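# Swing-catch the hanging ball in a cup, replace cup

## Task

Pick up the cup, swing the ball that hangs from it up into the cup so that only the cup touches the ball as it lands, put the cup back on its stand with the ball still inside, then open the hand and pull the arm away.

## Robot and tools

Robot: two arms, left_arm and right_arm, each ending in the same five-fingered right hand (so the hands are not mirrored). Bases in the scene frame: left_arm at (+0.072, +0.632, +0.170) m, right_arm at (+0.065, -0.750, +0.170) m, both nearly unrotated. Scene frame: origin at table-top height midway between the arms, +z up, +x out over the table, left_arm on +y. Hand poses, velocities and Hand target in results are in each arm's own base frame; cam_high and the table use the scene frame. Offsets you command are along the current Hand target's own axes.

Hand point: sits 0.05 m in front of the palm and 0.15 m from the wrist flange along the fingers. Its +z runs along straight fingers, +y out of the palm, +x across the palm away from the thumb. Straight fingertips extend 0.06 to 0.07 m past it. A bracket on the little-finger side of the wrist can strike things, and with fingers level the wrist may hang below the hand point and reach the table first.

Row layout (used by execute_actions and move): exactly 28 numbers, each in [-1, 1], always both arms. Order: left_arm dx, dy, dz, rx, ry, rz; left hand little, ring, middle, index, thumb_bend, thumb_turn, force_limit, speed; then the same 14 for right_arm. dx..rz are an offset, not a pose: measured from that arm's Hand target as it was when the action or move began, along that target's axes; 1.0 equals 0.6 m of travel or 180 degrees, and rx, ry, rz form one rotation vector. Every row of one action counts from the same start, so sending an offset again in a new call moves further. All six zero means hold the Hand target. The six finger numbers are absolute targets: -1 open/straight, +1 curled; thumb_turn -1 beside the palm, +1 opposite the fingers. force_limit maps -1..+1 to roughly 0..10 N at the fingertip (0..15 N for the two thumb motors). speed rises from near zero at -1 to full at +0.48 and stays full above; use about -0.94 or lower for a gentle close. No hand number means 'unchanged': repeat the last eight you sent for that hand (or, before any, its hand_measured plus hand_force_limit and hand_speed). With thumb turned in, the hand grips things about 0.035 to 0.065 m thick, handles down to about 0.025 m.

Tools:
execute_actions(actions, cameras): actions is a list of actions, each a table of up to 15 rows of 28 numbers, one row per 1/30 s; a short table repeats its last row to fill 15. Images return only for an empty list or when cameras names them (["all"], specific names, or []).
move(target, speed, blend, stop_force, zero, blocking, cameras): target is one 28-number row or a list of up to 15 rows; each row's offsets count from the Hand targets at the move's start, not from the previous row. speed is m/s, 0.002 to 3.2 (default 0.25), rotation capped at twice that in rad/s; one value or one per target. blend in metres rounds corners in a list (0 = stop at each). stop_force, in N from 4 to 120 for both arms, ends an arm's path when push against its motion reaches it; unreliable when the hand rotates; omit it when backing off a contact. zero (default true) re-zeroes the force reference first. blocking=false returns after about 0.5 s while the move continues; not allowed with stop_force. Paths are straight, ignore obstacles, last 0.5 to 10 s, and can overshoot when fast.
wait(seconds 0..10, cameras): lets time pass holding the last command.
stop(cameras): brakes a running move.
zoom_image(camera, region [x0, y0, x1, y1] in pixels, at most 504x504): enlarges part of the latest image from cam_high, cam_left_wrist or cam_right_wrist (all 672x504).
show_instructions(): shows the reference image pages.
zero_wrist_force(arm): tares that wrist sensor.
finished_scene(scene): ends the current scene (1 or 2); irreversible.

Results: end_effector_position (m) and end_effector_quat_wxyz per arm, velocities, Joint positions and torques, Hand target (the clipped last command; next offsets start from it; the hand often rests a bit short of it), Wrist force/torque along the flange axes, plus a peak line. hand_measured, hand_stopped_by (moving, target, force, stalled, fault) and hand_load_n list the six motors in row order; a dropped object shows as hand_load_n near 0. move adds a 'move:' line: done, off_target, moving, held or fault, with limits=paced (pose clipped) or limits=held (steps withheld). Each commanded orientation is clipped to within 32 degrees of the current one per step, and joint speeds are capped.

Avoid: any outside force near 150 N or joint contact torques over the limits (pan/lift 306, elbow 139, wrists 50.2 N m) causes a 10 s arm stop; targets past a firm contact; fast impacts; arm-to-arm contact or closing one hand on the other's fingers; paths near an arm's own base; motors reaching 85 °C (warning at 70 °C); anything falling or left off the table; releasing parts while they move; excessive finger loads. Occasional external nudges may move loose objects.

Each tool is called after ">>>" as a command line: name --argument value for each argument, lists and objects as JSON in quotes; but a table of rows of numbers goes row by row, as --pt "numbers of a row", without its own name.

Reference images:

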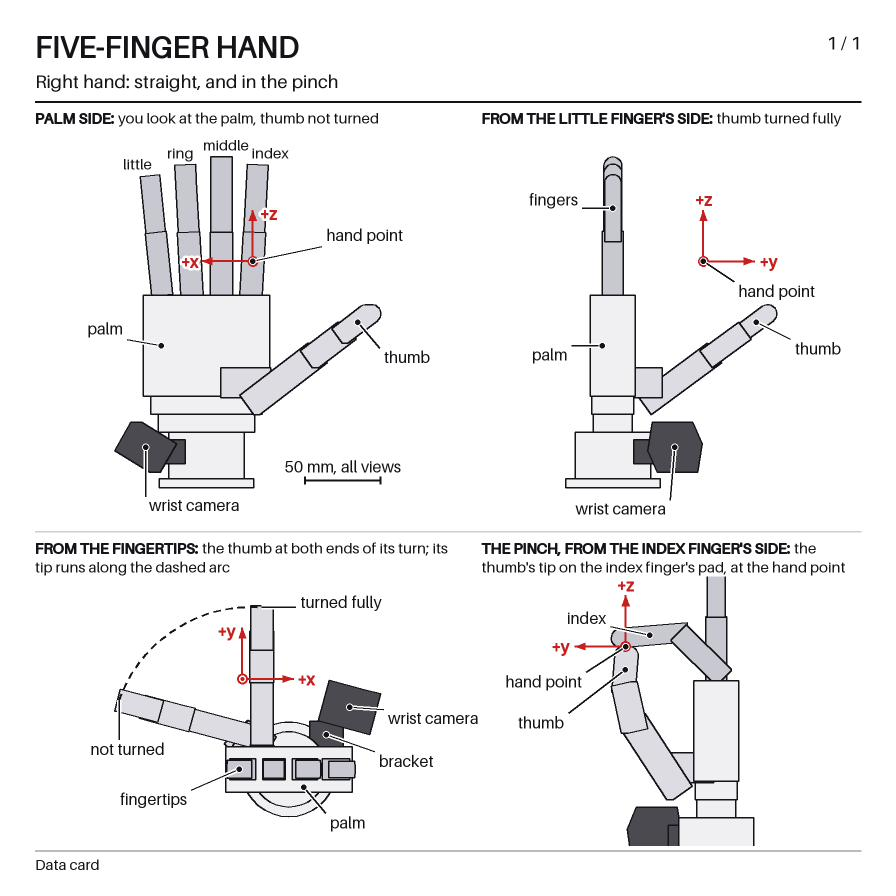

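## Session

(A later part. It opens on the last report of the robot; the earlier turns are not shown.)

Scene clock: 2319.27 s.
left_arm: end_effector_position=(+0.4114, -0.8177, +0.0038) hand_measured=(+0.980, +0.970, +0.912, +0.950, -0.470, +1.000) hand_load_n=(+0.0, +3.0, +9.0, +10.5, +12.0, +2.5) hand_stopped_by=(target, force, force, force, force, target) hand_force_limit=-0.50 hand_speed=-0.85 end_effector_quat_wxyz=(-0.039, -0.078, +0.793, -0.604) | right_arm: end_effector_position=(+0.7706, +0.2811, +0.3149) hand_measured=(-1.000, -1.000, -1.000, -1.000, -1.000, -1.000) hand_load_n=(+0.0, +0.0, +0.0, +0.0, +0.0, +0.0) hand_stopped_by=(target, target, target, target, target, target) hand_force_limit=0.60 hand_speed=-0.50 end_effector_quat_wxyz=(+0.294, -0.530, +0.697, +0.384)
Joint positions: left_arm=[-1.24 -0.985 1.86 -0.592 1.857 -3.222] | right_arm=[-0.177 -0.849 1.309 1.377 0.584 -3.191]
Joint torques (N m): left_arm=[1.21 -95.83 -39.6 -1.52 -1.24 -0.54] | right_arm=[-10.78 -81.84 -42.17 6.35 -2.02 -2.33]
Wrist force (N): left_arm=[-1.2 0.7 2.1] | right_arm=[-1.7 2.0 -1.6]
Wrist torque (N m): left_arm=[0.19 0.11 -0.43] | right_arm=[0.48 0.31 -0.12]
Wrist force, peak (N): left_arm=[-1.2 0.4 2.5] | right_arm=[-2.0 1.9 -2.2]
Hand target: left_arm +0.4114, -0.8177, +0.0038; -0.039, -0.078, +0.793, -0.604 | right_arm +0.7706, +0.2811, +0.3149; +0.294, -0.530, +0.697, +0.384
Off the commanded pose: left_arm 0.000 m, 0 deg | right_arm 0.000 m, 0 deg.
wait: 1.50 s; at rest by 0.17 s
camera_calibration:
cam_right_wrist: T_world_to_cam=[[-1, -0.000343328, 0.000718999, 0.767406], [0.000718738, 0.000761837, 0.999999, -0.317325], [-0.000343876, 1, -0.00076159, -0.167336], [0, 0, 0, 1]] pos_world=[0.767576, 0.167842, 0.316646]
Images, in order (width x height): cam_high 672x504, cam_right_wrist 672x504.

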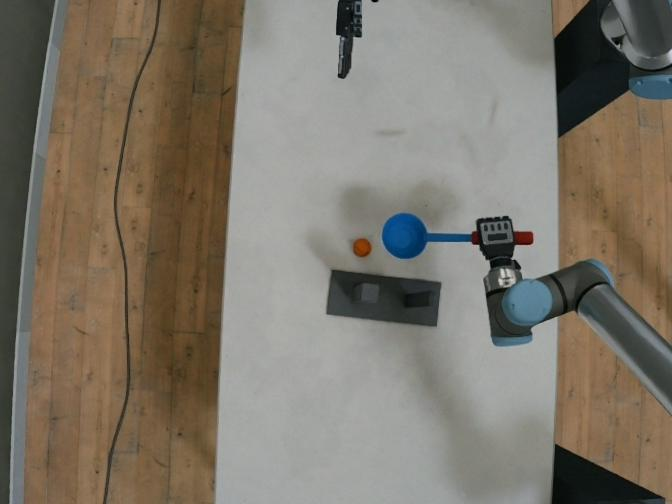

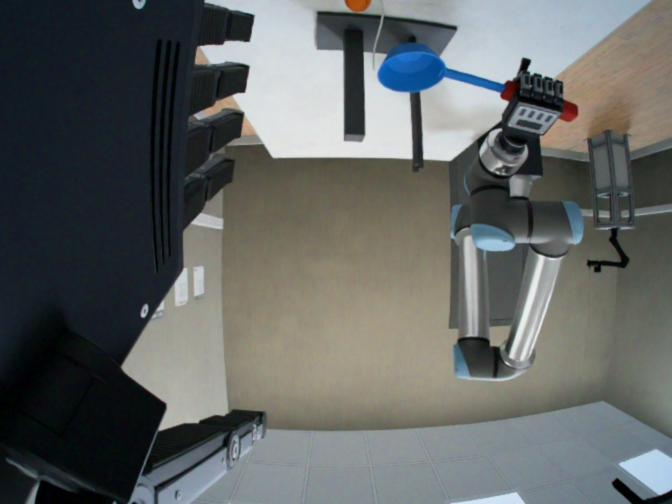

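>>> move --pt "-0.049 -0.0055 -0.0092 0 0 0 0.98 0.98 0.97 0.97 0.89 1 -0.5 -0.85 0 0 0 0 0 0 -1 -1 -1 -1 -1 -1 0.6 -0.5" --pt "-0.0425 -0.0451 -0.0204 0 0 0 0.98 0.98 0.97 0.97 0.89 1 -0.5 -0.85 0 0 0 0 0 0 -1 -1 -1 -1 -1 -1 0.6 -0.5" --pt "0.0638 -0.6942 -0.2045 0 0 0 0.98 0.98 0.97 0.97 0.89 1 -0.5 -0.85 0 0 0 0 0 0 -1 -1 -1 -1 -1 -1 0.6 -0.5" --speed '[0.05,0.015,0.15]' --cameras '["cam_high","cam_right_wrist"]'

>>> wait --seconds 0.2 --cameras '["cam_high","cam_right_wrist"]'

>>> wait --seconds 0.2 --cameras '["cam_high","cam_right_wrist"]'

Scene clock: 2347.50 s.
left_arm: end_effector_position=(+0.4407, -0.8104, +0.4387) hand_measured=(+0.980, +0.970, +0.912, +0.950, -0.470, +1.000) hand_load_n=(+0.0, +3.0, +9.0, +11.0, +12.0, +2.5) hand_stopped_by=(target, force, force, force, force, target) hand_force_limit=-0.50 hand_speed=-0.85 end_effector_quat_wxyz=(-0.039, -0.078, +0.793, -0.604) | right_arm: end_effector_position=(+0.7706, +0.2811, +0.3149) hand_measured=(-1.000, -1.000, -1.000, -1.000, -1.000, -1.000) hand_load_n=(+0.0, +0.0, +0.0, +0.0, +0.0, +0.0) hand_stopped_by=(target, target, target, target, target, target) hand_force_limit=0.60 hand_speed=-0.50 end_effector_quat_wxyz=(+0.294, -0.530, +0.697, +0.384)
Joint positions: left_arm=[-1.196 -1.321 1.474 0.134 1.9 -3.209] | right_arm=[-0.177 -0.849 1.309 1.377 0.584 -3.191]
Joint torques (N m): left_arm=[10.95 -51.64 -44.33 -0.33 1.47 3.82] | right_arm=[-9.16 -81.88 -41.55 6.58 -2.11 -1.99]
Wrist force (N): left_arm=[-1.1 1.3 2.3] | right_arm=[-1.5 1.2 -2.1]
Wrist torque (N m): left_arm=[0.19 0.13 -0.64] | right_arm=[0.39 0.29 -0.13]
Wrist force, peak (N): left_arm=[-0.8 2.7 2.3] | right_arm=[-2.0 2.2 -2.5]
Hand target: left_arm +0.4407, -0.8105, +0.4387; -0.039, -0.078, +0.793, -0.604 | right_arm +0.7706, +0.2811, +0.3149; +0.294, -0.530, +0.697, +0.384
Off the commanded pose: left_arm 0.000 m, 0 deg | right_arm 0.000 m, 0 deg.
move: done
camera_calibration:
cam_right_wrist: T_world_to_cam=[[-1, -0.000343328, 0.000718999, 0.767406], [0.000718738, 0.000761837, 0.999999, -0.317325], [-0.000343876, 1, -0.00076159, -0.167336], [0, 0, 0, 1]] pos_world=[0.767576, 0.167842, 0.316646]
Images, in order (width x height): cam_high 672x504, cam_right_wrist 672x504.

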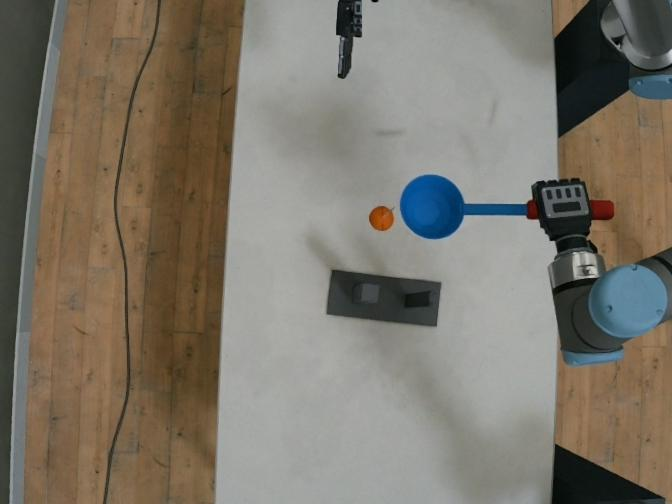

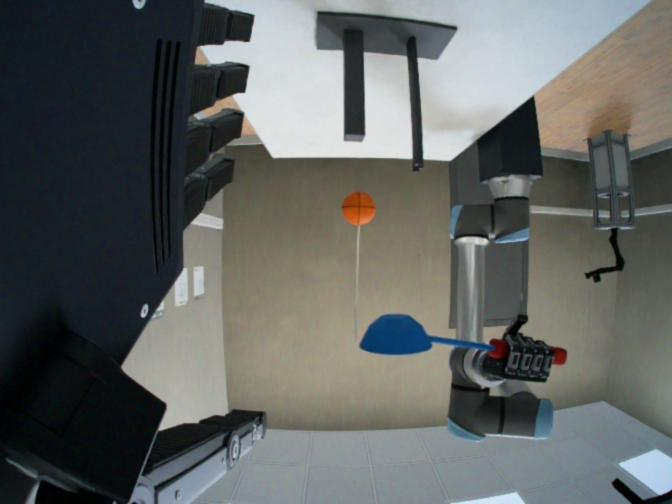

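Scene clock: 2347.70 s.
left_arm: end_effector_position=(+0.4407, -0.8105, +0.4386) hand_measured=(+0.980, +0.970, +0.912, +0.950, -0.470, +1.000) hand_load_n=(+0.5, +2.5, +9.0, +11.0, +12.0, +3.0) hand_stopped_by=(target, force, force, force, force, target) hand_force_limit=-0.50 hand_speed=-0.85 end_effector_quat_wxyz=(-0.039, -0.078, +0.793, -0.604) | right_arm: end_effector_position=(+0.7706, +0.2811, +0.3149) hand_measured=(-1.000, -1.000, -1.000, -1.000, -1.000, -1.000) hand_load_n=(+0.0, +0.0, +0.0, +0.0, +0.0, +0.0) hand_stopped_by=(target, target, target, target, target, target) hand_force_limit=0.60 hand_speed=-0.50 end_effector_quat_wxyz=(+0.294, -0.530, +0.697, +0.384)
Joint positions: left_arm=[-1.196 -1.321 1.474 0.134 1.9 -3.209] | right_arm=[-0.177 -0.849 1.309 1.377 0.584 -3.191]
Joint torques (N m): left_arm=[9.16 -50.73 -47.38 0.67 1.44 3.97] | right_arm=[-10.22 -83.36 -41.86 6.31 -2.1 -1.88]
Wrist force (N): left_arm=[-0.8 1.0 2.0] | right_arm=[-1.9 2.0 -2.1]
Wrist torque (N m): left_arm=[0.18 0.11 -0.64] | right_arm=[0.51 0.34 -0.12]
Wrist force, peak (N): left_arm=[-1.0 1.4 1.8] | right_arm=[-1.9 2.0 -2.1]
Hand target: left_arm +0.4407, -0.8105, +0.4387; -0.039, -0.078, +0.793, -0.604 | right_arm +0.7706, +0.2811, +0.3149; +0.294, -0.530, +0.697, +0.384
Off the commanded pose: left_arm 0.000 m, 0 deg | right_arm 0.000 m, 0 deg.
wait: 0.20 s; at rest by 0.17 s
camera_calibration:
cam_right_wrist: T_world_to_cam=[[-1, -0.000343328, 0.000718999, 0.767406], [0.000718738, 0.000761837, 0.999999, -0.317325], [-0.000343876, 1, -0.00076159, -0.167336], [0, 0, 0, 1]] pos_world=[0.767576, 0.167842, 0.316646]
Images, in order (width x height): cam_high 672x504, cam_right_wrist 672x504.

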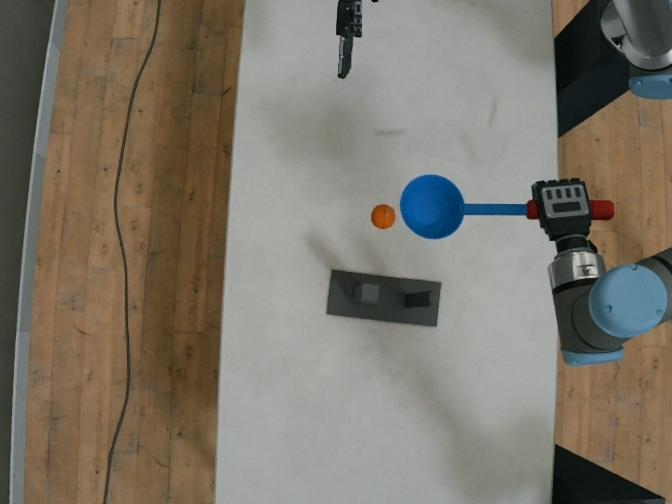

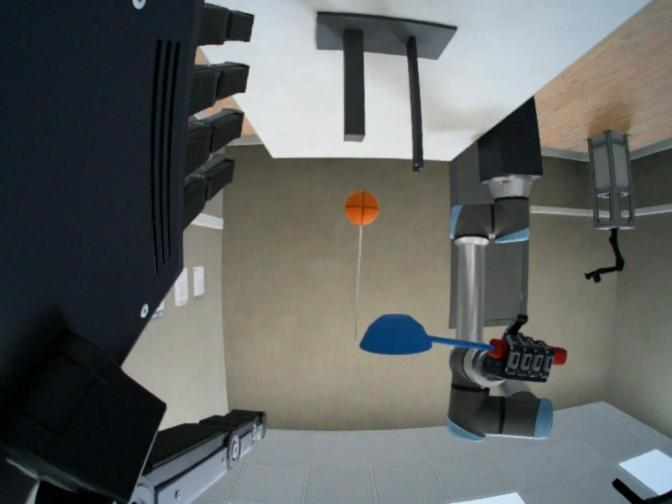

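Scene clock: 2347.90 s.
left_arm: end_effector_position=(+0.4407, -0.8104, +0.4386) hand_measured=(+0.980, +0.970, +0.912, +0.950, -0.470, +1.000) hand_load_n=(+0.0, +3.0, +9.0, +11.0, +12.0, +2.5) hand_stopped_by=(target, force, force, force, force, target) hand_force_limit=-0.50 hand_speed=-0.85 end_effector_quat_wxyz=(-0.039, -0.078, +0.793, -0.604) | right_arm: end_effector_position=(+0.7706, +0.2811, +0.3149) hand_measured=(-1.000, -1.000, -1.000, -1.000, -1.000, -1.000) hand_load_n=(+0.0, +0.0, +0.0, +0.0, +0.0, +0.0) hand_stopped_by=(target, target, target, target, target, target) hand_force_limit=0.60 hand_speed=-0.50 end_effector_quat_wxyz=(+0.294, -0.530, +0.697, +0.384)
Joint positions: left_arm=[-1.196 -1.321 1.474 0.135 1.9 -3.209] | right_arm=[-0.177 -0.849 1.309 1.377 0.584 -3.191]
Joint torques (N m): left_arm=[8.38 -51.58 -52.65 1.3 1.58 3.91] | right_arm=[-8.46 -83.38 -42.4 6.5 -2.06 -2.35]
Wrist force (N): left_arm=[-1.1 0.9 2.2] | right_arm=[-1.8 1.9 -1.8]
Wrist torque (N m): left_arm=[0.16 0.13 -0.65] | right_arm=[0.47 0.33 -0.12]
Wrist force, peak (N): left_arm=[-1.1 0.9 2.2] | right_arm=[-1.7 1.5 -2.2]
Hand target: left_arm +0.4407, -0.8105, +0.4387; -0.039, -0.078, +0.793, -0.604 | right_arm +0.7706, +0.2811, +0.3149; +0.294, -0.530, +0.697, +0.384
Off the commanded pose: left_arm 0.000 m, 0 deg | right_arm 0.000 m, 0 deg.
wait: 0.20 s; at rest by 0.17 s
camera_calibration:
cam_right_wrist: T_world_to_cam=[[-1, -0.000343328, 0.000718999, 0.767406], [0.000718738, 0.000761837, 0.999999, -0.317325], [-0.000343876, 1, -0.00076159, -0.167336], [0, 0, 0, 1]] pos_world=[0.767576, 0.167842, 0.316646]
Images, in order (width x height): cam_high 672x504, cam_right_wrist 672x504.

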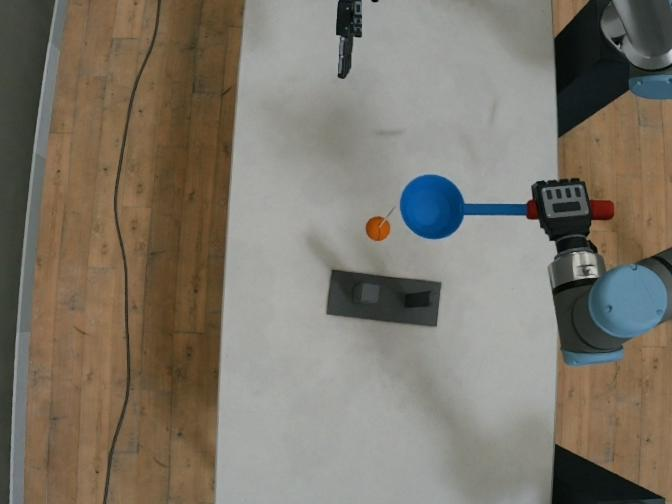

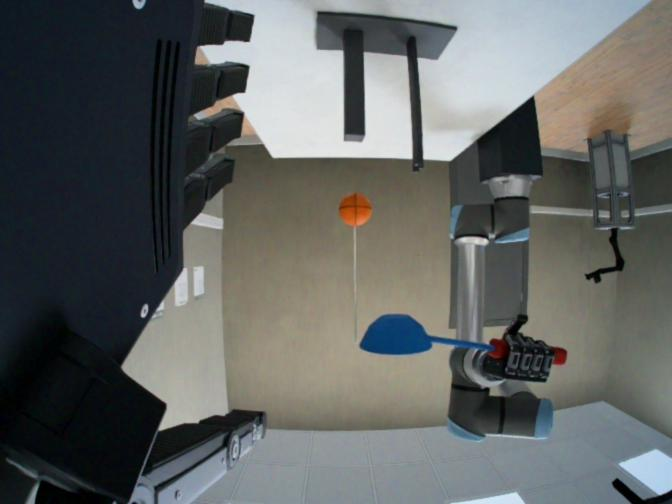

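>>> execute_actions --actions '[[[0.0054,0.001,-0.0004,0,0,0,0.98,0.98,0.97,0.97,0.89,1,-0.5,-0.85,0,0,0,0,0,0,-1,-1,-1,-1,-1,-1,0.6,-0.5],[0.0217,0.004,-0.0017,0,0,0,0.98,0.98,0.97,0.97,0.89,1,-0.5,-0.85,0,0,0,0,0,0,-1,-1,-1,-1,-1,-1,0.6,-0.5],[0.0436,0.0081,-0.0033,0,0,0,0.98,0.98,0.97,0.97,0.89,1,-0.5,-0.85,0,0,0,0,0,0,-1,-1,-1,-1,-1,-1,0.6,-0.5],[0.0654,0.0121,-0.005,0,0,0,0.98,0.98,0.97,0.97,0.89,1,-0.5,-0.85,0,0,0,0,0,0,-1,-1,-1,-1,-1,-1,0.6,-0.5],[0.0871,0.0161,-0.0066,0,0,0,0.98,0.98,0.97,0.97,0.89,1,-0.5,-0.85,0,0,0,0,0,0,-1,-1,-1,-1,-1,-1,0.6,-0.5],[0.109,0.0202,-0.0083,0,0,0,0.98,0.98,0.97,0.97,0.89,1,-0.5,-0.85,0,0,0,0,0,0,-1,-1,-1,-1,-1,-1,0.6,-0.5],[0.1307,0.0242,-0.0099,0,0,0,0.98,0.98,0.97,0.97,0.89,1,-0.5,-0.85,0,0,0,0,0,0,-1,-1,-1,-1,-1,-1,0.6,-0.5],[0.1525,0.0283,-0.0116,0,0,0,0.98,0.98,0.97,0.97,0.89,1,-0.5,-0.85,0,0,0,0,0,0,-1,-1,-1,-1,-1,-1,0.6,-0.5],[0.1743,0.0323,-0.0133,0,0,0,0.98,0.98,0.97,0.97,0.89,1,-0.5,-0.85,0,0,0,0,0,0,-1,-1,-1,-1,-1,-1,0.6,-0.5],[0.1961,0.0363,-0.0149,0,0,0,0.98,0.98,0.97,0.97,0.89,1,-0.5,-0.85,0,0,0,0,0,0,-1,-1,-1,-1,-1,-1,0.6,-0.5],[0.2178,0.0404,-0.0166,0,0,0,0.98,0.98,0.97,0.97,0.89,1,-0.5,-0.85,0,0,0,0,0,0,-1,-1,-1,-1,-1,-1,0.6,-0.5],[0.2397,0.0444,-0.0182,0,0,0,0.98,0.98,0.97,0.97,0.89,1,-0.5,-0.85,0,0,0,0,0,0,-1,-1,-1,-1,-1,-1,0.6,-0.5],[0.256,0.0474,-0.0195,0,0,0,0.98,0.98,0.97,0.97,0.89,1,-0.5,-0.85,0,0,0,0,0,0,-1,-1,-1,-1,-1,-1,0.6,-0.5],[0.2618,0.0485,-0.0199,0,0,0,0.98,0.98,0.97,0.97,0.89,1,-0.5,-0.85,0,0,0,0,0,0,-1,-1,-1,-1,-1,-1,0.6,-0.5],[0.2569,0.0476,-0.0195,0,0,0,0.98,0.98,0.97,0.97,0.89,1,-0.5,-0.85,0,0,0,0,0,0,-1,-1,-1,-1,-1,-1,0.6,-0.5]],[[-0.0157,-0.0029,0.0012,0,0,0,0.98,0.98,0.97,0.97,0.89,1,-0.5,-0.85,0,0,0,0,0,0,-1,-1,-1,-1,-1,-1,0.6,-0.5],[-0.0422,-0.0078,0.0032,0,0,0,0.98,0.98,0.97,0.97,0.89,1,-0.5,-0.85,0,0,0,0,0,0,-1,-1,-1,-1,-1,-1,0.6,-0.5],[-0.0792,-0.0147,0.006,0,0,0,0.98,0.98,0.97,0.97,0.89,1,-0.5,-0.85,0,0,0,0,0,0,-1,-1,-1,-1,-1,-1,0.6,-0.5],[-0.1217,-0.0226,0.0093,0,0,0,0.98,0.98,0.97,0.97,0.89,1,-0.5,-0.85,0,0,0,0,0,0,-1,-1,-1,-1,-1,-1,0.6,-0.5],[-0.1642,-0.0304,0.0125,0,0,0,0.98,0.98,0.97,0.97,0.89,1,-0.5,-0.85,0,0,0,0,0,0,-1,-1,-1,-1,-1,-1,0.6,-0.5],[-0.2067,-0.0383,0.0157,0,0,0,0.98,0.98,0.97,0.97,0.89,1,-0.5,-0.85,0,0,0,0,0,0,-1,-1,-1,-1,-1,-1,0.6,-0.5],[-0.2492,-0.0462,0.019,0,0,0,0.98,0.98,0.97,0.97,0.89,1,-0.5,-0.85,0,0,0,0,0,0,-1,-1,-1,-1,-1,-1,0.6,-0.5],[-0.2917,-0.054,0.0222,0,0,0,0.98,0.98,0.97,0.97,0.89,1,-0.5,-0.85,0,0,0,0,0,0,-1,-1,-1,-1,-1,-1,0.6,-0.5],[-0.3342,-0.0619,0.0254,0,0,0,0.98,0.98,0.97,0.97,0.89,1,-0.5,-0.85,0,0,0,0,0,0,-1,-1,-1,-1,-1,-1,0.6,-0.5],[-0.3766,-0.0698,0.0287,0,0,0,0.98,0.98,0.97,0.97,0.89,1,-0.5,-0.85,0,0,0,0,0,0,-1,-1,-1,-1,-1,-1,0.6,-0.5],[-0.4121,-0.0764,0.0313,0,0,0,0.98,0.98,0.97,0.97,0.89,1,-0.5,-0.85,0,0,0,0,0,0,-1,-1,-1,-1,-1,-1,0.6,-0.5],[-0.4333,-0.0803,0.033,0,0,0,0.98,0.98,0.97,0.97,0.89,1,-0.5,-0.85,0,0,0,0,0,0,-1,-1,-1,-1,-1,-1,0.6,-0.5],[-0.4404,-0.0816,0.0335,0,0,0,0.98,0.98,0.97,0.97,0.89,1,-0.5,-0.85,0,0,0,0,0,0,-1,-1,-1,-1,-1,-1,0.6,-0.5],[-0.4333,-0.0803,0.033,0,0,0,0.98,0.98,0.97,0.97,0.89,1,-0.5,-0.85,0,0,0,0,0,0,-1,-1,-1,-1,-1,-1,0.6,-0.5],[-0.4121,-0.0764,0.0313,0,0,0,0.98,0.98,0.97,0.97,0.89,1,-0.5,-0.85,0,0,0,0,0,0,-1,-1,-1,-1,-1,-1,0.6,-0.5]],[[0.0355,0.0066,-0.0027,0,0,0,0.98,0.98,0.97,0.97,0.89,1,-0.5,-0.85,0,0,0,0,0,0,-1,-1,-1,-1,-1,-1,0.6,-0.5],[0.0779,0.0144,-0.0059,0,0,0,0.98,0.98,0.97,0.97,0.89,1,-0.5,-0.85,0,0,0,0,0,0,-1,-1,-1,-1,-1,-1,0.6,-0.5],[0.1204,0.0223,-0.0092,0,0,0,0.98,0.98,0.97,0.97,0.89,1,-0.5,-0.85,0,0,0,0,0,0,-1,-1,-1,-1,-1,-1,0.6,-0.5],[0.1629,0.0302,-0.0124,0,0,0,0.98,0.98,0.97,0.97,0.89,1,-0.5,-0.85,0,0,0,0,0,0,-1,-1,-1,-1,-1,-1,0.6,-0.5]]]' --cameras '["cam_right_wrist"]'

>>> wait --seconds 0.03 --cameras '["cam_right_wrist"]'

>>> wait --seconds 0.03 --cameras '["cam_right_wrist"]'

>>> wait --seconds 0.03 --cameras '["cam_right_wrist"]'

>>> wait --seconds 0.03 --cameras '["cam_right_wrist"]'

>>> wait --seconds 0.1 --cameras '["cam_right_wrist","cam_high"]'

Scene clock: 2416.77 s.
left_arm: end_effector_position=(+0.4360, -0.8103, +0.4387) hand_measured=(+0.980, +0.970, +0.912, +0.950, -0.470, +1.000) hand_load_n=(-0.5, +2.5, +9.0, +11.5, +11.5, +3.0) hand_stopped_by=(target, force, force, force, force, target) hand_force_limit=-0.50 hand_speed=-0.85 end_effector_quat_wxyz=(-0.039, -0.078, +0.793, -0.604) | right_arm: end_effector_position=(+0.7706, +0.2811, +0.3149) hand_measured=(-1.000, -1.000, -1.000, -1.000, -1.000, -1.000) hand_load_n=(+0.0, +0.0, +0.0, +0.0, -0.5, +0.0) hand_stopped_by=(target, target, target, target, target, target) hand_force_limit=0.60 hand_speed=-0.50 end_effector_quat_wxyz=(+0.294, -0.530, +0.697, +0.384)
Joint positions: left_arm=[-1.202 -1.326 1.48 0.133 1.893 -3.21] | right_arm=[-0.177 -0.849 1.309 1.377 0.584 -3.191]
Joint torques (N m): left_arm=[5.12 -69.55 -37.3 -2.89 -0.71 -1.4] | right_arm=[-11.13 -86.64 -40.67 6.63 -2.7 -1.48]
Wrist force (N): left_arm=[-0.8 0.5 2.0] | right_arm=[-1.8 1.9 -1.8]
Wrist torque (N m): left_arm=[0.19 0.11 -0.51] | right_arm=[0.47 0.32 -0.12]
Wrist force, peak (N): left_arm=[-14.8 -1.2 3.8] | right_arm=[-1.7 2.5 -2.4]
Hand target: left_arm +0.4360, -0.8103, +0.4387; -0.039, -0.078, +0.793, -0.604 | right_arm +0.7706, +0.2811, +0.3149; +0.294, -0.530, +0.697, +0.384
Off the commanded pose: left_arm 0.000 m, 0 deg | right_arm 0.000 m, 0 deg.
camera_calibration:
cam_right_wrist: T_world_to_cam=[[-1, -0.000343328, 0.000718999, 0.767406], [0.000718738, 0.000761837, 0.999999, -0.317325], [-0.000343876, 1, -0.00076159, -0.167336], [0, 0, 0, 1]] pos_world=[0.767576, 0.167842, 0.316646]
Images, in order (width x height): cam_right_wrist 672x504.

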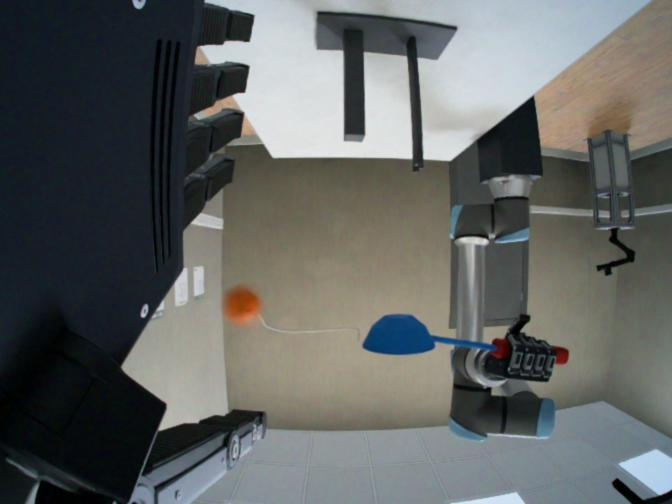

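Scene clock: 2416.80 s.
left_arm: end_effector_position=(+0.4360, -0.8103, +0.4387) hand_measured=(+0.980, +0.970, +0.912, +0.950, -0.470, +1.000) hand_load_n=(+0.0, +3.0, +8.5, +10.5, +12.0, +2.5) hand_stopped_by=(target, force, force, force, force, target) hand_force_limit=-0.50 hand_speed=-0.85 end_effector_quat_wxyz=(-0.039, -0.078, +0.793, -0.604) | right_arm: end_effector_position=(+0.7706, +0.2811, +0.3149) hand_measured=(-1.000, -1.000, -1.000, -1.000, -1.000, -1.000) hand_load_n=(+0.0, +0.0, +0.0, +0.0, -0.5, +0.0) hand_stopped_by=(target, target, target, target, target, target) hand_force_limit=0.60 hand_speed=-0.50 end_effector_quat_wxyz=(+0.294, -0.530, +0.697, +0.384)
Joint positions: left_arm=[-1.202 -1.326 1.48 0.133 1.893 -3.21] | right_arm=[-0.177 -0.849 1.309 1.377 0.584 -3.191]
Joint torques (N m): left_arm=[5.69 -69.15 -36.63 -3.05 -0.35 -2.26] | right_arm=[-11.18 -80.86 -41.3 6.2 -3.07 -1.14]
Wrist force (N): left_arm=[-0.9 0.6 1.6] | right_arm=[-1.7 1.9 -2.0]
Wrist torque (N m): left_arm=[0.15 0.02 -0.61] | right_arm=[0.49 0.32 -0.11]
Wrist force, peak (N): left_arm=[-0.9 0.6 1.6] | right_arm=[-1.7 1.9 -2.0]
Hand target: left_arm +0.4360, -0.8103, +0.4387; -0.039, -0.078, +0.793, -0.604 | right_arm +0.7706, +0.2811, +0.3149; +0.294, -0.530, +0.697, +0.384
Off the commanded pose: left_arm 0.000 m, 0 deg | right_arm 0.000 m, 0 deg.
wait: 0.03 s; no rest
camera_calibration:
cam_right_wrist: T_world_to_cam=[[-1, -0.000343328, 0.000718999, 0.767406], [0.000718738, 0.000761837, 0.999999, -0.317325], [-0.000343876, 1, -0.00076159, -0.167336], [0, 0, 0, 1]] pos_world=[0.767576, 0.167842, 0.316646]
Images, in order (width x height): cam_right_wrist 672x504.

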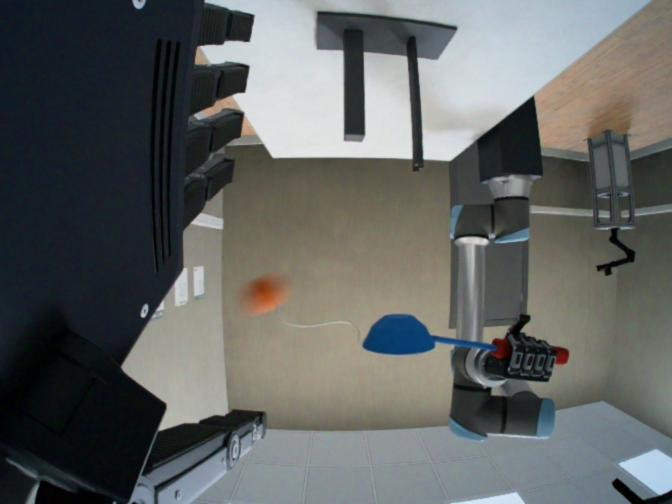

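Scene clock: 2416.83 s.
left_arm: end_effector_position=(+0.4360, -0.8103, +0.4387) hand_measured=(+0.980, +0.970, +0.912, +0.950, -0.470, +1.000) hand_load_n=(+0.0, +3.5, +9.0, +10.0, +12.5, +2.5) hand_stopped_by=(target, force, force, force, force, target) hand_force_limit=-0.50 hand_speed=-0.85 end_effector_quat_wxyz=(-0.039, -0.078, +0.793, -0.604) | right_arm: end_effector_position=(+0.7706, +0.2811, +0.3149) hand_measured=(-1.000, -1.000, -1.000, -1.000, -1.000, -1.000) hand_load_n=(+0.0, +0.0, +0.0, +0.0, +0.0, +0.0) hand_stopped_by=(target, target, target, target, target, target) hand_force_limit=0.60 hand_speed=-0.50 end_effector_quat_wxyz=(+0.294, -0.530, +0.697, +0.384)
Joint positions: left_arm=[-1.202 -1.326 1.48 0.133 1.893 -3.21] | right_arm=[-0.177 -0.849 1.309 1.377 0.584 -3.191]
Joint torques (N m): left_arm=[4.12 -69.57 -35.96 -3.04 -0.19 -2.95] | right_arm=[-9.14 -82.25 -41.67 6.51 -3.13 -1.36]
Wrist force (N): left_arm=[-0.9 0.3 2.4] | right_arm=[-1.3 1.7 -1.7]
Wrist torque (N m): left_arm=[0.11 0.18 -0.63] | right_arm=[0.44 0.24 -0.09]
Wrist force, peak (N): left_arm=[-0.9 0.3 2.4] | right_arm=[-1.3 1.7 -1.7]
Hand target: left_arm +0.4360, -0.8103, +0.4387; -0.039, -0.078, +0.793, -0.604 | right_arm +0.7706, +0.2811, +0.3149; +0.294, -0.530, +0.697, +0.384
Off the commanded pose: left_arm 0.000 m, 0 deg | right_arm 0.000 m, 0 deg.
wait: 0.03 s; no rest
camera_calibration:
cam_right_wrist: T_world_to_cam=[[-1, -0.000343328, 0.000718999, 0.767406], [0.000718738, 0.000761837, 0.999999, -0.317325], [-0.000343876, 1, -0.00076159, -0.167336], [0, 0, 0, 1]] pos_world=[0.767576, 0.167842, 0.316646]
Images, in order (width x height): cam_right_wrist 672x504.

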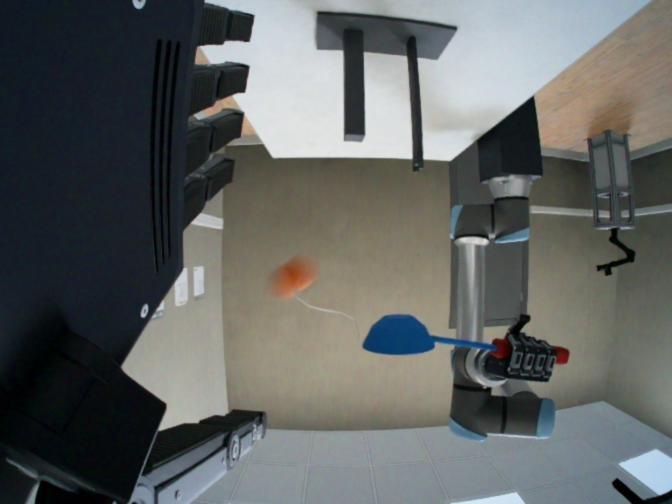

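Scene clock: 2416.87 s.
left_arm: end_effector_position=(+0.4360, -0.8103, +0.4387) hand_measured=(+0.980, +0.970, +0.912, +0.950, -0.470, +1.000) hand_load_n=(+0.0, +3.0, +9.0, +10.5, +12.0, +2.5) hand_stopped_by=(target, force, force, force, force, target) hand_force_limit=-0.50 hand_speed=-0.85 end_effector_quat_wxyz=(-0.039, -0.078, +0.793, -0.604) | right_arm: end_effector_position=(+0.7706, +0.2811, +0.3149) hand_measured=(-1.000, -1.000, -1.000, -1.000, -1.000, -1.000) hand_load_n=(+0.0, +0.0, +0.0, +0.5, +0.0, +0.0) hand_stopped_by=(target, target, target, target, target, target) hand_force_limit=0.60 hand_speed=-0.50 end_effector_quat_wxyz=(+0.294, -0.530, +0.697, +0.384)
Joint positions: left_arm=[-1.202 -1.326 1.48 0.133 1.893 -3.21] | right_arm=[-0.177 -0.849 1.309 1.377 0.584 -3.191]
Joint torques (N m): left_arm=[1.5 -72.63 -34.88 -2.94 0.49 -3.23] | right_arm=[-9.15 -81.71 -41.16 6.09 -2.72 -1.54]
Wrist force (N): left_arm=[-2.1 1.1 1.7] | right_arm=[-1.5 1.9 -1.3]
Wrist torque (N m): left_arm=[0.16 0.10 -0.86] | right_arm=[0.43 0.27 -0.10]
Wrist force, peak (N): left_arm=[-2.1 1.1 1.7] | right_arm=[-1.5 1.9 -1.3]
Hand target: left_arm +0.4360, -0.8103, +0.4387; -0.039, -0.078, +0.793, -0.604 | right_arm +0.7706, +0.2811, +0.3149; +0.294, -0.530, +0.697, +0.384
Off the commanded pose: left_arm 0.000 m, 0 deg | right_arm 0.000 m, 0 deg.
wait: 0.03 s; no rest
camera_calibration:
cam_right_wrist: T_world_to_cam=[[-1, -0.000343328, 0.000718999, 0.767406], [0.000718738, 0.000761837, 0.999999, -0.317325], [-0.000343876, 1, -0.00076159, -0.167336], [0, 0, 0, 1]] pos_world=[0.767576, 0.167842, 0.316646]
Images, in order (width x height): cam_right_wrist 672x504.

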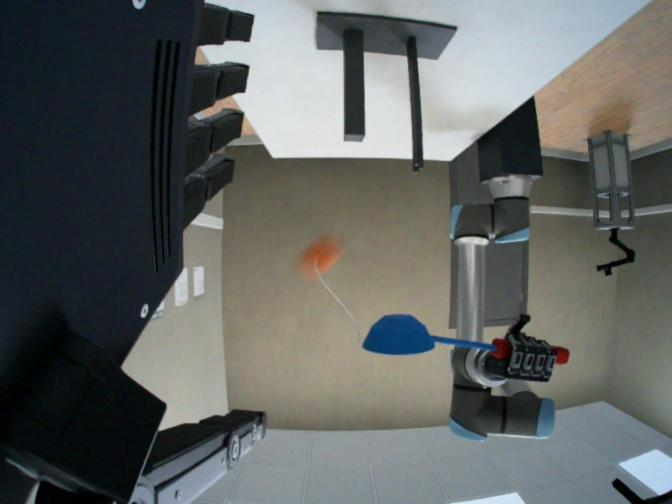

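Scene clock: 2416.90 s.
left_arm: end_effector_position=(+0.4360, -0.8103, +0.4387) hand_measured=(+0.980, +0.970, +0.912, +0.950, -0.470, +1.000) hand_load_n=(+0.0, +3.5, +9.0, +14.0, +13.0, +1.5) hand_stopped_by=(target, force, force, force, force, target) hand_force_limit=-0.50 hand_speed=-0.85 end_effector_quat_wxyz=(-0.039, -0.078, +0.793, -0.604) | right_arm: end_effector_position=(+0.7706, +0.2811, +0.3149) hand_measured=(-1.000, -1.000, -1.000, -1.000, -1.000, -1.000) hand_load_n=(+0.0, +0.0, +0.0, +0.0, +0.0, +0.0) hand_stopped_by=(target, target, target, target, target, target) hand_force_limit=0.60 hand_speed=-0.50 end_effector_quat_wxyz=(+0.294, -0.530, +0.697, +0.384)
Joint positions: left_arm=[-1.202 -1.326 1.48 0.133 1.893 -3.21] | right_arm=[-0.177 -0.849 1.309 1.377 0.584 -3.191]
Joint torques (N m): left_arm=[-0.05 -73.85 -36.11 -2.16 0.52 -2.75] | right_arm=[-9.12 -81.91 -41.47 6.44 -2.99 -1.55]
Wrist force (N): left_arm=[-0.9 5.0 1.3] | right_arm=[-1.6 1.9 -1.9]
Wrist torque (N m): left_arm=[0.42 0.08 -1.21] | right_arm=[0.47 0.30 -0.11]
Wrist force, peak (N): left_arm=[-0.9 5.0 1.3] | right_arm=[-1.6 1.9 -1.9]
Hand target: left_arm +0.4360, -0.8103, +0.4387; -0.039, -0.078, +0.793, -0.604 | right_arm +0.7706, +0.2811, +0.3149; +0.294, -0.530, +0.697, +0.384
Off the commanded pose: left_arm 0.000 m, 0 deg | right_arm 0.000 m, 0 deg.
wait: 0.03 s; no rest
camera_calibration:
cam_right_wrist: T_world_to_cam=[[-1, -0.000343328, 0.000718999, 0.767406], [0.000718738, 0.000761837, 0.999999, -0.317325], [-0.000343876, 1, -0.00076159, -0.167336], [0, 0, 0, 1]] pos_world=[0.767576, 0.167842, 0.316646]
Images, in order (width x height): cam_right_wrist 672x504.

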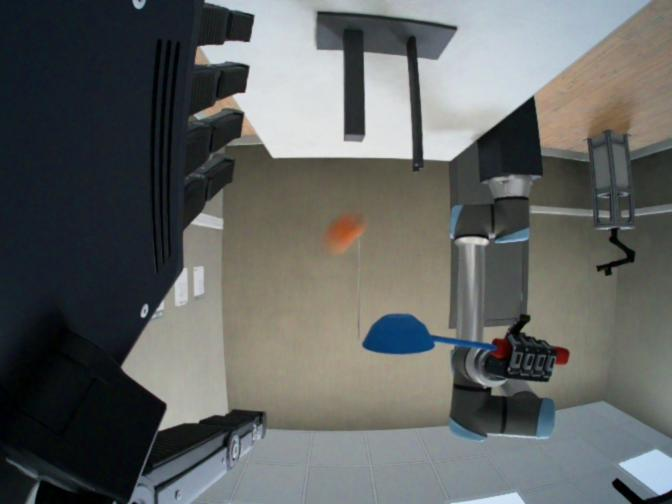

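Scene clock: 2417.00 s.
left_arm: end_effector_position=(+0.4360, -0.8103, +0.4387) hand_measured=(+0.980, +0.970, +0.912, +0.950, -0.470, +1.000) hand_load_n=(+0.0, +4.0, +8.5, +9.0, +12.0, +3.0) hand_stopped_by=(target, force, force, force, force, target) hand_force_limit=-0.50 hand_speed=-0.85 end_effector_quat_wxyz=(-0.039, -0.078, +0.793, -0.604) | right_arm: end_effector_position=(+0.7706, +0.2811, +0.3149) hand_measured=(-1.000, -1.000, -1.000, -1.000, -1.000, -1.000) hand_load_n=(+0.0, +0.0, +0.0, +0.0, +0.0, +0.0) hand_stopped_by=(target, target, target, target, target, target) hand_force_limit=0.60 hand_speed=-0.50 end_effector_quat_wxyz=(+0.294, -0.530, +0.697, +0.384)
Joint positions: left_arm=[-1.202 -1.326 1.48 0.133 1.893 -3.21] | right_arm=[-0.177 -0.849 1.309 1.377 0.584 -3.191]
Joint torques (N m): left_arm=[3.48 -73.28 -39.91 -1.67 1.02 -2.87] | right_arm=[-9.83 -84.56 -41.59 6.28 -3.22 -1.39]
Wrist force (N): left_arm=[-0.4 -0.2 1.9] | right_arm=[-1.9 1.4 -1.9]
Wrist torque (N m): left_arm=[-0.01 0.02 -0.81] | right_arm=[0.39 0.34 -0.14]
Wrist force, peak (N): left_arm=[-1.0 4.1 2.0] | right_arm=[-1.4 2.0 -2.0]
Hand target: left_arm +0.4360, -0.8103, +0.4387; -0.039, -0.078, +0.793, -0.604 | right_arm +0.7706, +0.2811, +0.3149; +0.294, -0.530, +0.697, +0.384
Off the commanded pose: left_arm 0.000 m, 0 deg | right_arm 0.000 m, 0 deg.
wait: 0.10 s; no rest
camera_calibration:
cam_right_wrist: T_world_to_cam=[[-1, -0.000343328, 0.000718999, 0.767406], [0.000718738, 0.000761837, 0.999999, -0.317325], [-0.000343876, 1, -0.00076159, -0.167336], [0, 0, 0, 1]] pos_world=[0.767576, 0.167842, 0.316646]
Images, in order (width x height): cam_high 672x504, cam_right_wrist 672x504.

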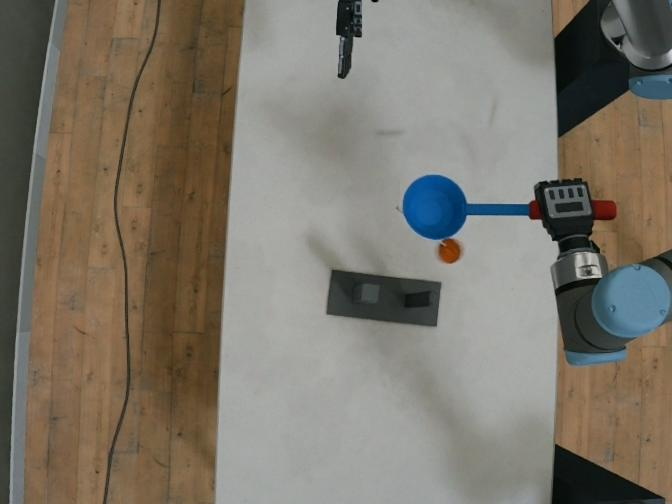

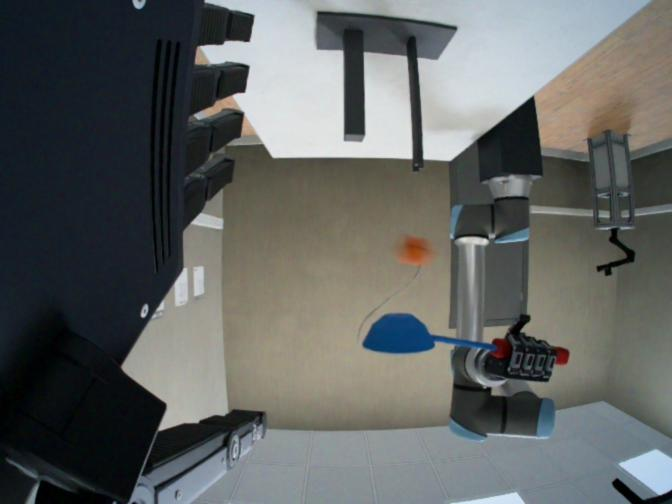

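>>> move --target '[-0.1128,0.6887,0.1953,0,0,0,0.98,0.98,0.97,0.97,0.89,1,-0.5,-0.85,0,0,0,0,0,0,-1,-1,-1,-1,-1,-1,0.6,-0.5]' --speed 0.12 --cameras '[]'

>>> wait --seconds 1.5 --cameras '["cam_high"]'

>>> zoom_image --camera "cam_high" --region '[320, 190, 460, 290]'

Scene clock: 2501.43 s.
left_arm: end_effector_position=(+0.4360, -0.8107, +0.0038) hand_measured=(+0.980, +0.970, +0.912, +0.950, -0.470, +1.000) hand_load_n=(+0.0, +2.5, +9.0, +10.0, +12.0, +2.5) hand_stopped_by=(target, force, force, force, force, target) hand_force_limit=-0.50 hand_speed=-0.85 end_effector_quat_wxyz=(-0.039, -0.078, +0.793, -0.603) | right_arm: end_effector_position=(+0.7706, +0.2811, +0.3149) hand_measured=(-1.000, -1.000, -1.000, -1.000, -1.000, -1.000) hand_load_n=(+0.0, +0.0, +0.0, +0.0, +0.0, +0.0) hand_stopped_by=(target, target, target, target, target, target) hand_force_limit=0.60 hand_speed=-0.50 end_effector_quat_wxyz=(+0.294, -0.530, +0.697, +0.384)
Joint positions: left_arm=[-1.202 -0.975 1.842 -0.579 1.893 -3.21] | right_arm=[-0.177 -0.849 1.309 1.377 0.584 -3.191]
Joint torques (N m): left_arm=[-10.85 -79.38 -40.4 -0.8 -1.81 -3.59] | right_arm=[-8.22 -83.54 -41.24 6.49 -4.2 -0.93]
Wrist force (N): left_arm=[-2.0 -0.2 1.8] | right_arm=[-2.0 1.7 -1.9]
Wrist torque (N m): left_arm=[0.10 0.22 -0.65] | right_arm=[0.45 0.35 -0.13]
Wrist force, peak (N): left_arm=[-2.2 2.1 2.8] | right_arm=[-2.2 2.4 -2.3]
Hand target: left_arm +0.4361, -0.8108, +0.0039; -0.039, -0.078, +0.793, -0.604 | right_arm +0.7706, +0.2811, +0.3149; +0.294, -0.530, +0.697, +0.384
Off the commanded pose: left_arm 0.000 m, 0 deg | right_arm 0.000 m, 0 deg.
move: done
No camera images: "cameras" was empty.

Scene clock: 2502.93 s.
left_arm: end_effector_position=(+0.4361, -0.8108, +0.0039) hand_measured=(+0.980, +0.970, +0.912, +0.950, -0.470, +1.000) hand_load_n=(+0.0, +2.5, +9.0, +10.0, +12.0, +2.5) hand_stopped_by=(target, force, force, force, force, target) hand_force_limit=-0.50 hand_speed=-0.85 end_effector_quat_wxyz=(-0.039, -0.078, +0.793, -0.604) | right_arm: end_effector_position=(+0.7706, +0.2811, +0.3149) hand_measured=(-1.000, -1.000, -1.000, -1.000, -1.000, -1.000) hand_load_n=(+0.0, +0.0, +0.0, +0.0, +0.0, +0.0) hand_stopped_by=(target, target, target, target, target, target) hand_force_limit=0.60 hand_speed=-0.50 end_effector_quat_wxyz=(+0.294, -0.530, +0.697, +0.384)
Joint positions: left_arm=[-1.202 -0.975 1.842 -0.579 1.893 -3.211] | right_arm=[-0.177 -0.849 1.309 1.377 0.584 -3.191]
Joint torques (N m): left_arm=[-1.83 -85.43 -40.33 -2.46 0.21 -3.41] | right_arm=[-9.13 -82.05 -41.05 6.45 -4.11 -0.82]
Wrist force (N): left_arm=[-2.0 0.2 1.6] | right_arm=[-1.8 1.9 -2.0]
Wrist torque (N m): left_arm=[0.14 0.24 -0.65] | right_arm=[0.49 0.34 -0.12]
Wrist force, peak (N): left_arm=[-2.1 0.7 2.4] | right_arm=[-1.9 1.8 -2.4]
Hand target: left_arm +0.4361, -0.8108, +0.0039; -0.039, -0.078, +0.793, -0.604 | right_arm +0.7706, +0.2811, +0.3149; +0.294, -0.530, +0.697, +0.384
Off the commanded pose: left_arm 0.000 m, 0 deg | right_arm 0.000 m, 0 deg.
wait: 1.50 s; at rest by 0.17 s
Images, in order (width x height): cam_high 672x504.

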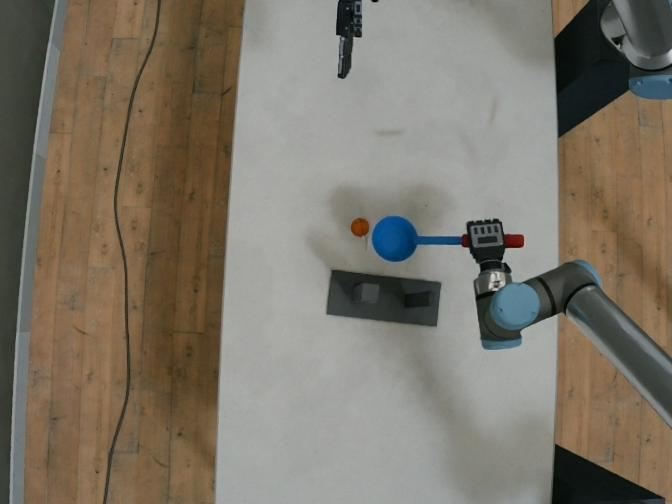

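Scaled by 3.600 from the camera's 672x504 image, which has a finer 960x720 frame.

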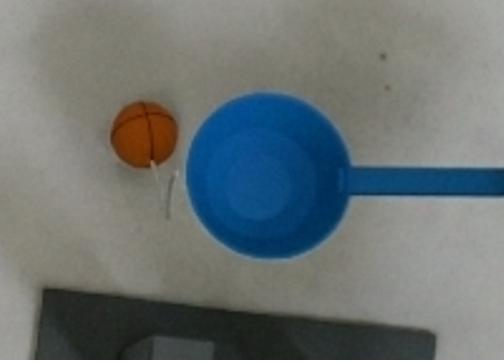

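>>> move --pt "-0.0027 -0.0241 0.0843 0 0 0 0.98 0.98 0.97 0.97 0.89 1 -0.5 -0.85 0 0 0 0 0 0 -1 -1 -1 -1 -1 -1 0.6 -0.5" --speed 0.03 --cameras '["cam_high"]'

>>> zoom_image --camera "cam_high" --region '[320, 170, 460, 270]'

Scene clock: 2524.67 s.
left_arm: end_effector_position=(+0.4417, -0.8633, +0.0037) hand_measured=(+0.980, +0.970, +0.912, +0.950, -0.470, +1.000) hand_load_n=(+0.0, +2.5, +9.0, +10.0, +12.0, +2.5) hand_stopped_by=(target, force, force, force, force, target) hand_force_limit=-0.50 hand_speed=-0.85 end_effector_quat_wxyz=(-0.039, -0.078, +0.793, -0.604) end_effector_velocity=(-0.002, +0.003, -0.002) end_effector_angular_velocity=(+0.004, +0.003, -0.002) | right_arm: end_effector_position=(+0.7706, +0.2811, +0.3149) hand_measured=(-1.000, -1.000, -1.000, -1.000, -1.000, -1.000) hand_load_n=(+0.0, +0.0, +0.0, +0.0, +0.0, +0.0) hand_stopped_by=(target, target, target, target, target, target) hand_force_limit=0.60 hand_speed=-0.50 end_effector_quat_wxyz=(+0.294, -0.530, +0.697, +0.384)
Joint positions: left_arm=[-1.221 -0.922 1.739 -0.531 1.875 -3.216] | right_arm=[-0.177 -0.849 1.309 1.377 0.584 -3.191]
Joint velocities: left_arm=[0 -0.001 0.005 0.001 0.002 -0.001] | right_arm=[within noise]
Joint torques (N m): left_arm=[3.79 -100.79 -18.41 -2.45 0.28 -3.06] | right_arm=[-8.12 -82.67 -40.47 6.69 -4.19 -0.74]
Wrist force (N): left_arm=[-2.0 0.0 1.9] | right_arm=[-1.5 1.8 -1.6]
Wrist torque (N m): left_arm=[0.09 0.25 -0.51] | right_arm=[0.43 0.27 -0.10]
Wrist force, peak (N): left_arm=[-2.0 0.4 2.8] | right_arm=[-2.3 1.9 -2.1]
Hand target: left_arm +0.4418, -0.8631, +0.0038; -0.039, -0.078, +0.793, -0.604 | right_arm +0.7706, +0.2811, +0.3149; +0.294, -0.530, +0.697, +0.384
Off the commanded pose: left_arm 0.000 m, 0 deg | right_arm 0.000 m, 0 deg.
move: done
Images, in order (width x height): cam_high 672x504.

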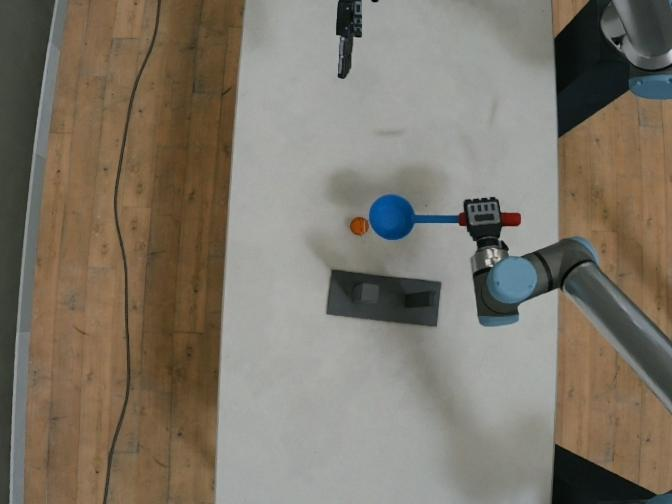

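Scaled by 3.600 from the camera's 672x504 image, which has a finer 960x720 frame.

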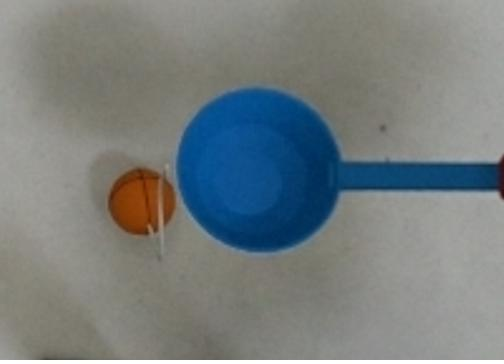

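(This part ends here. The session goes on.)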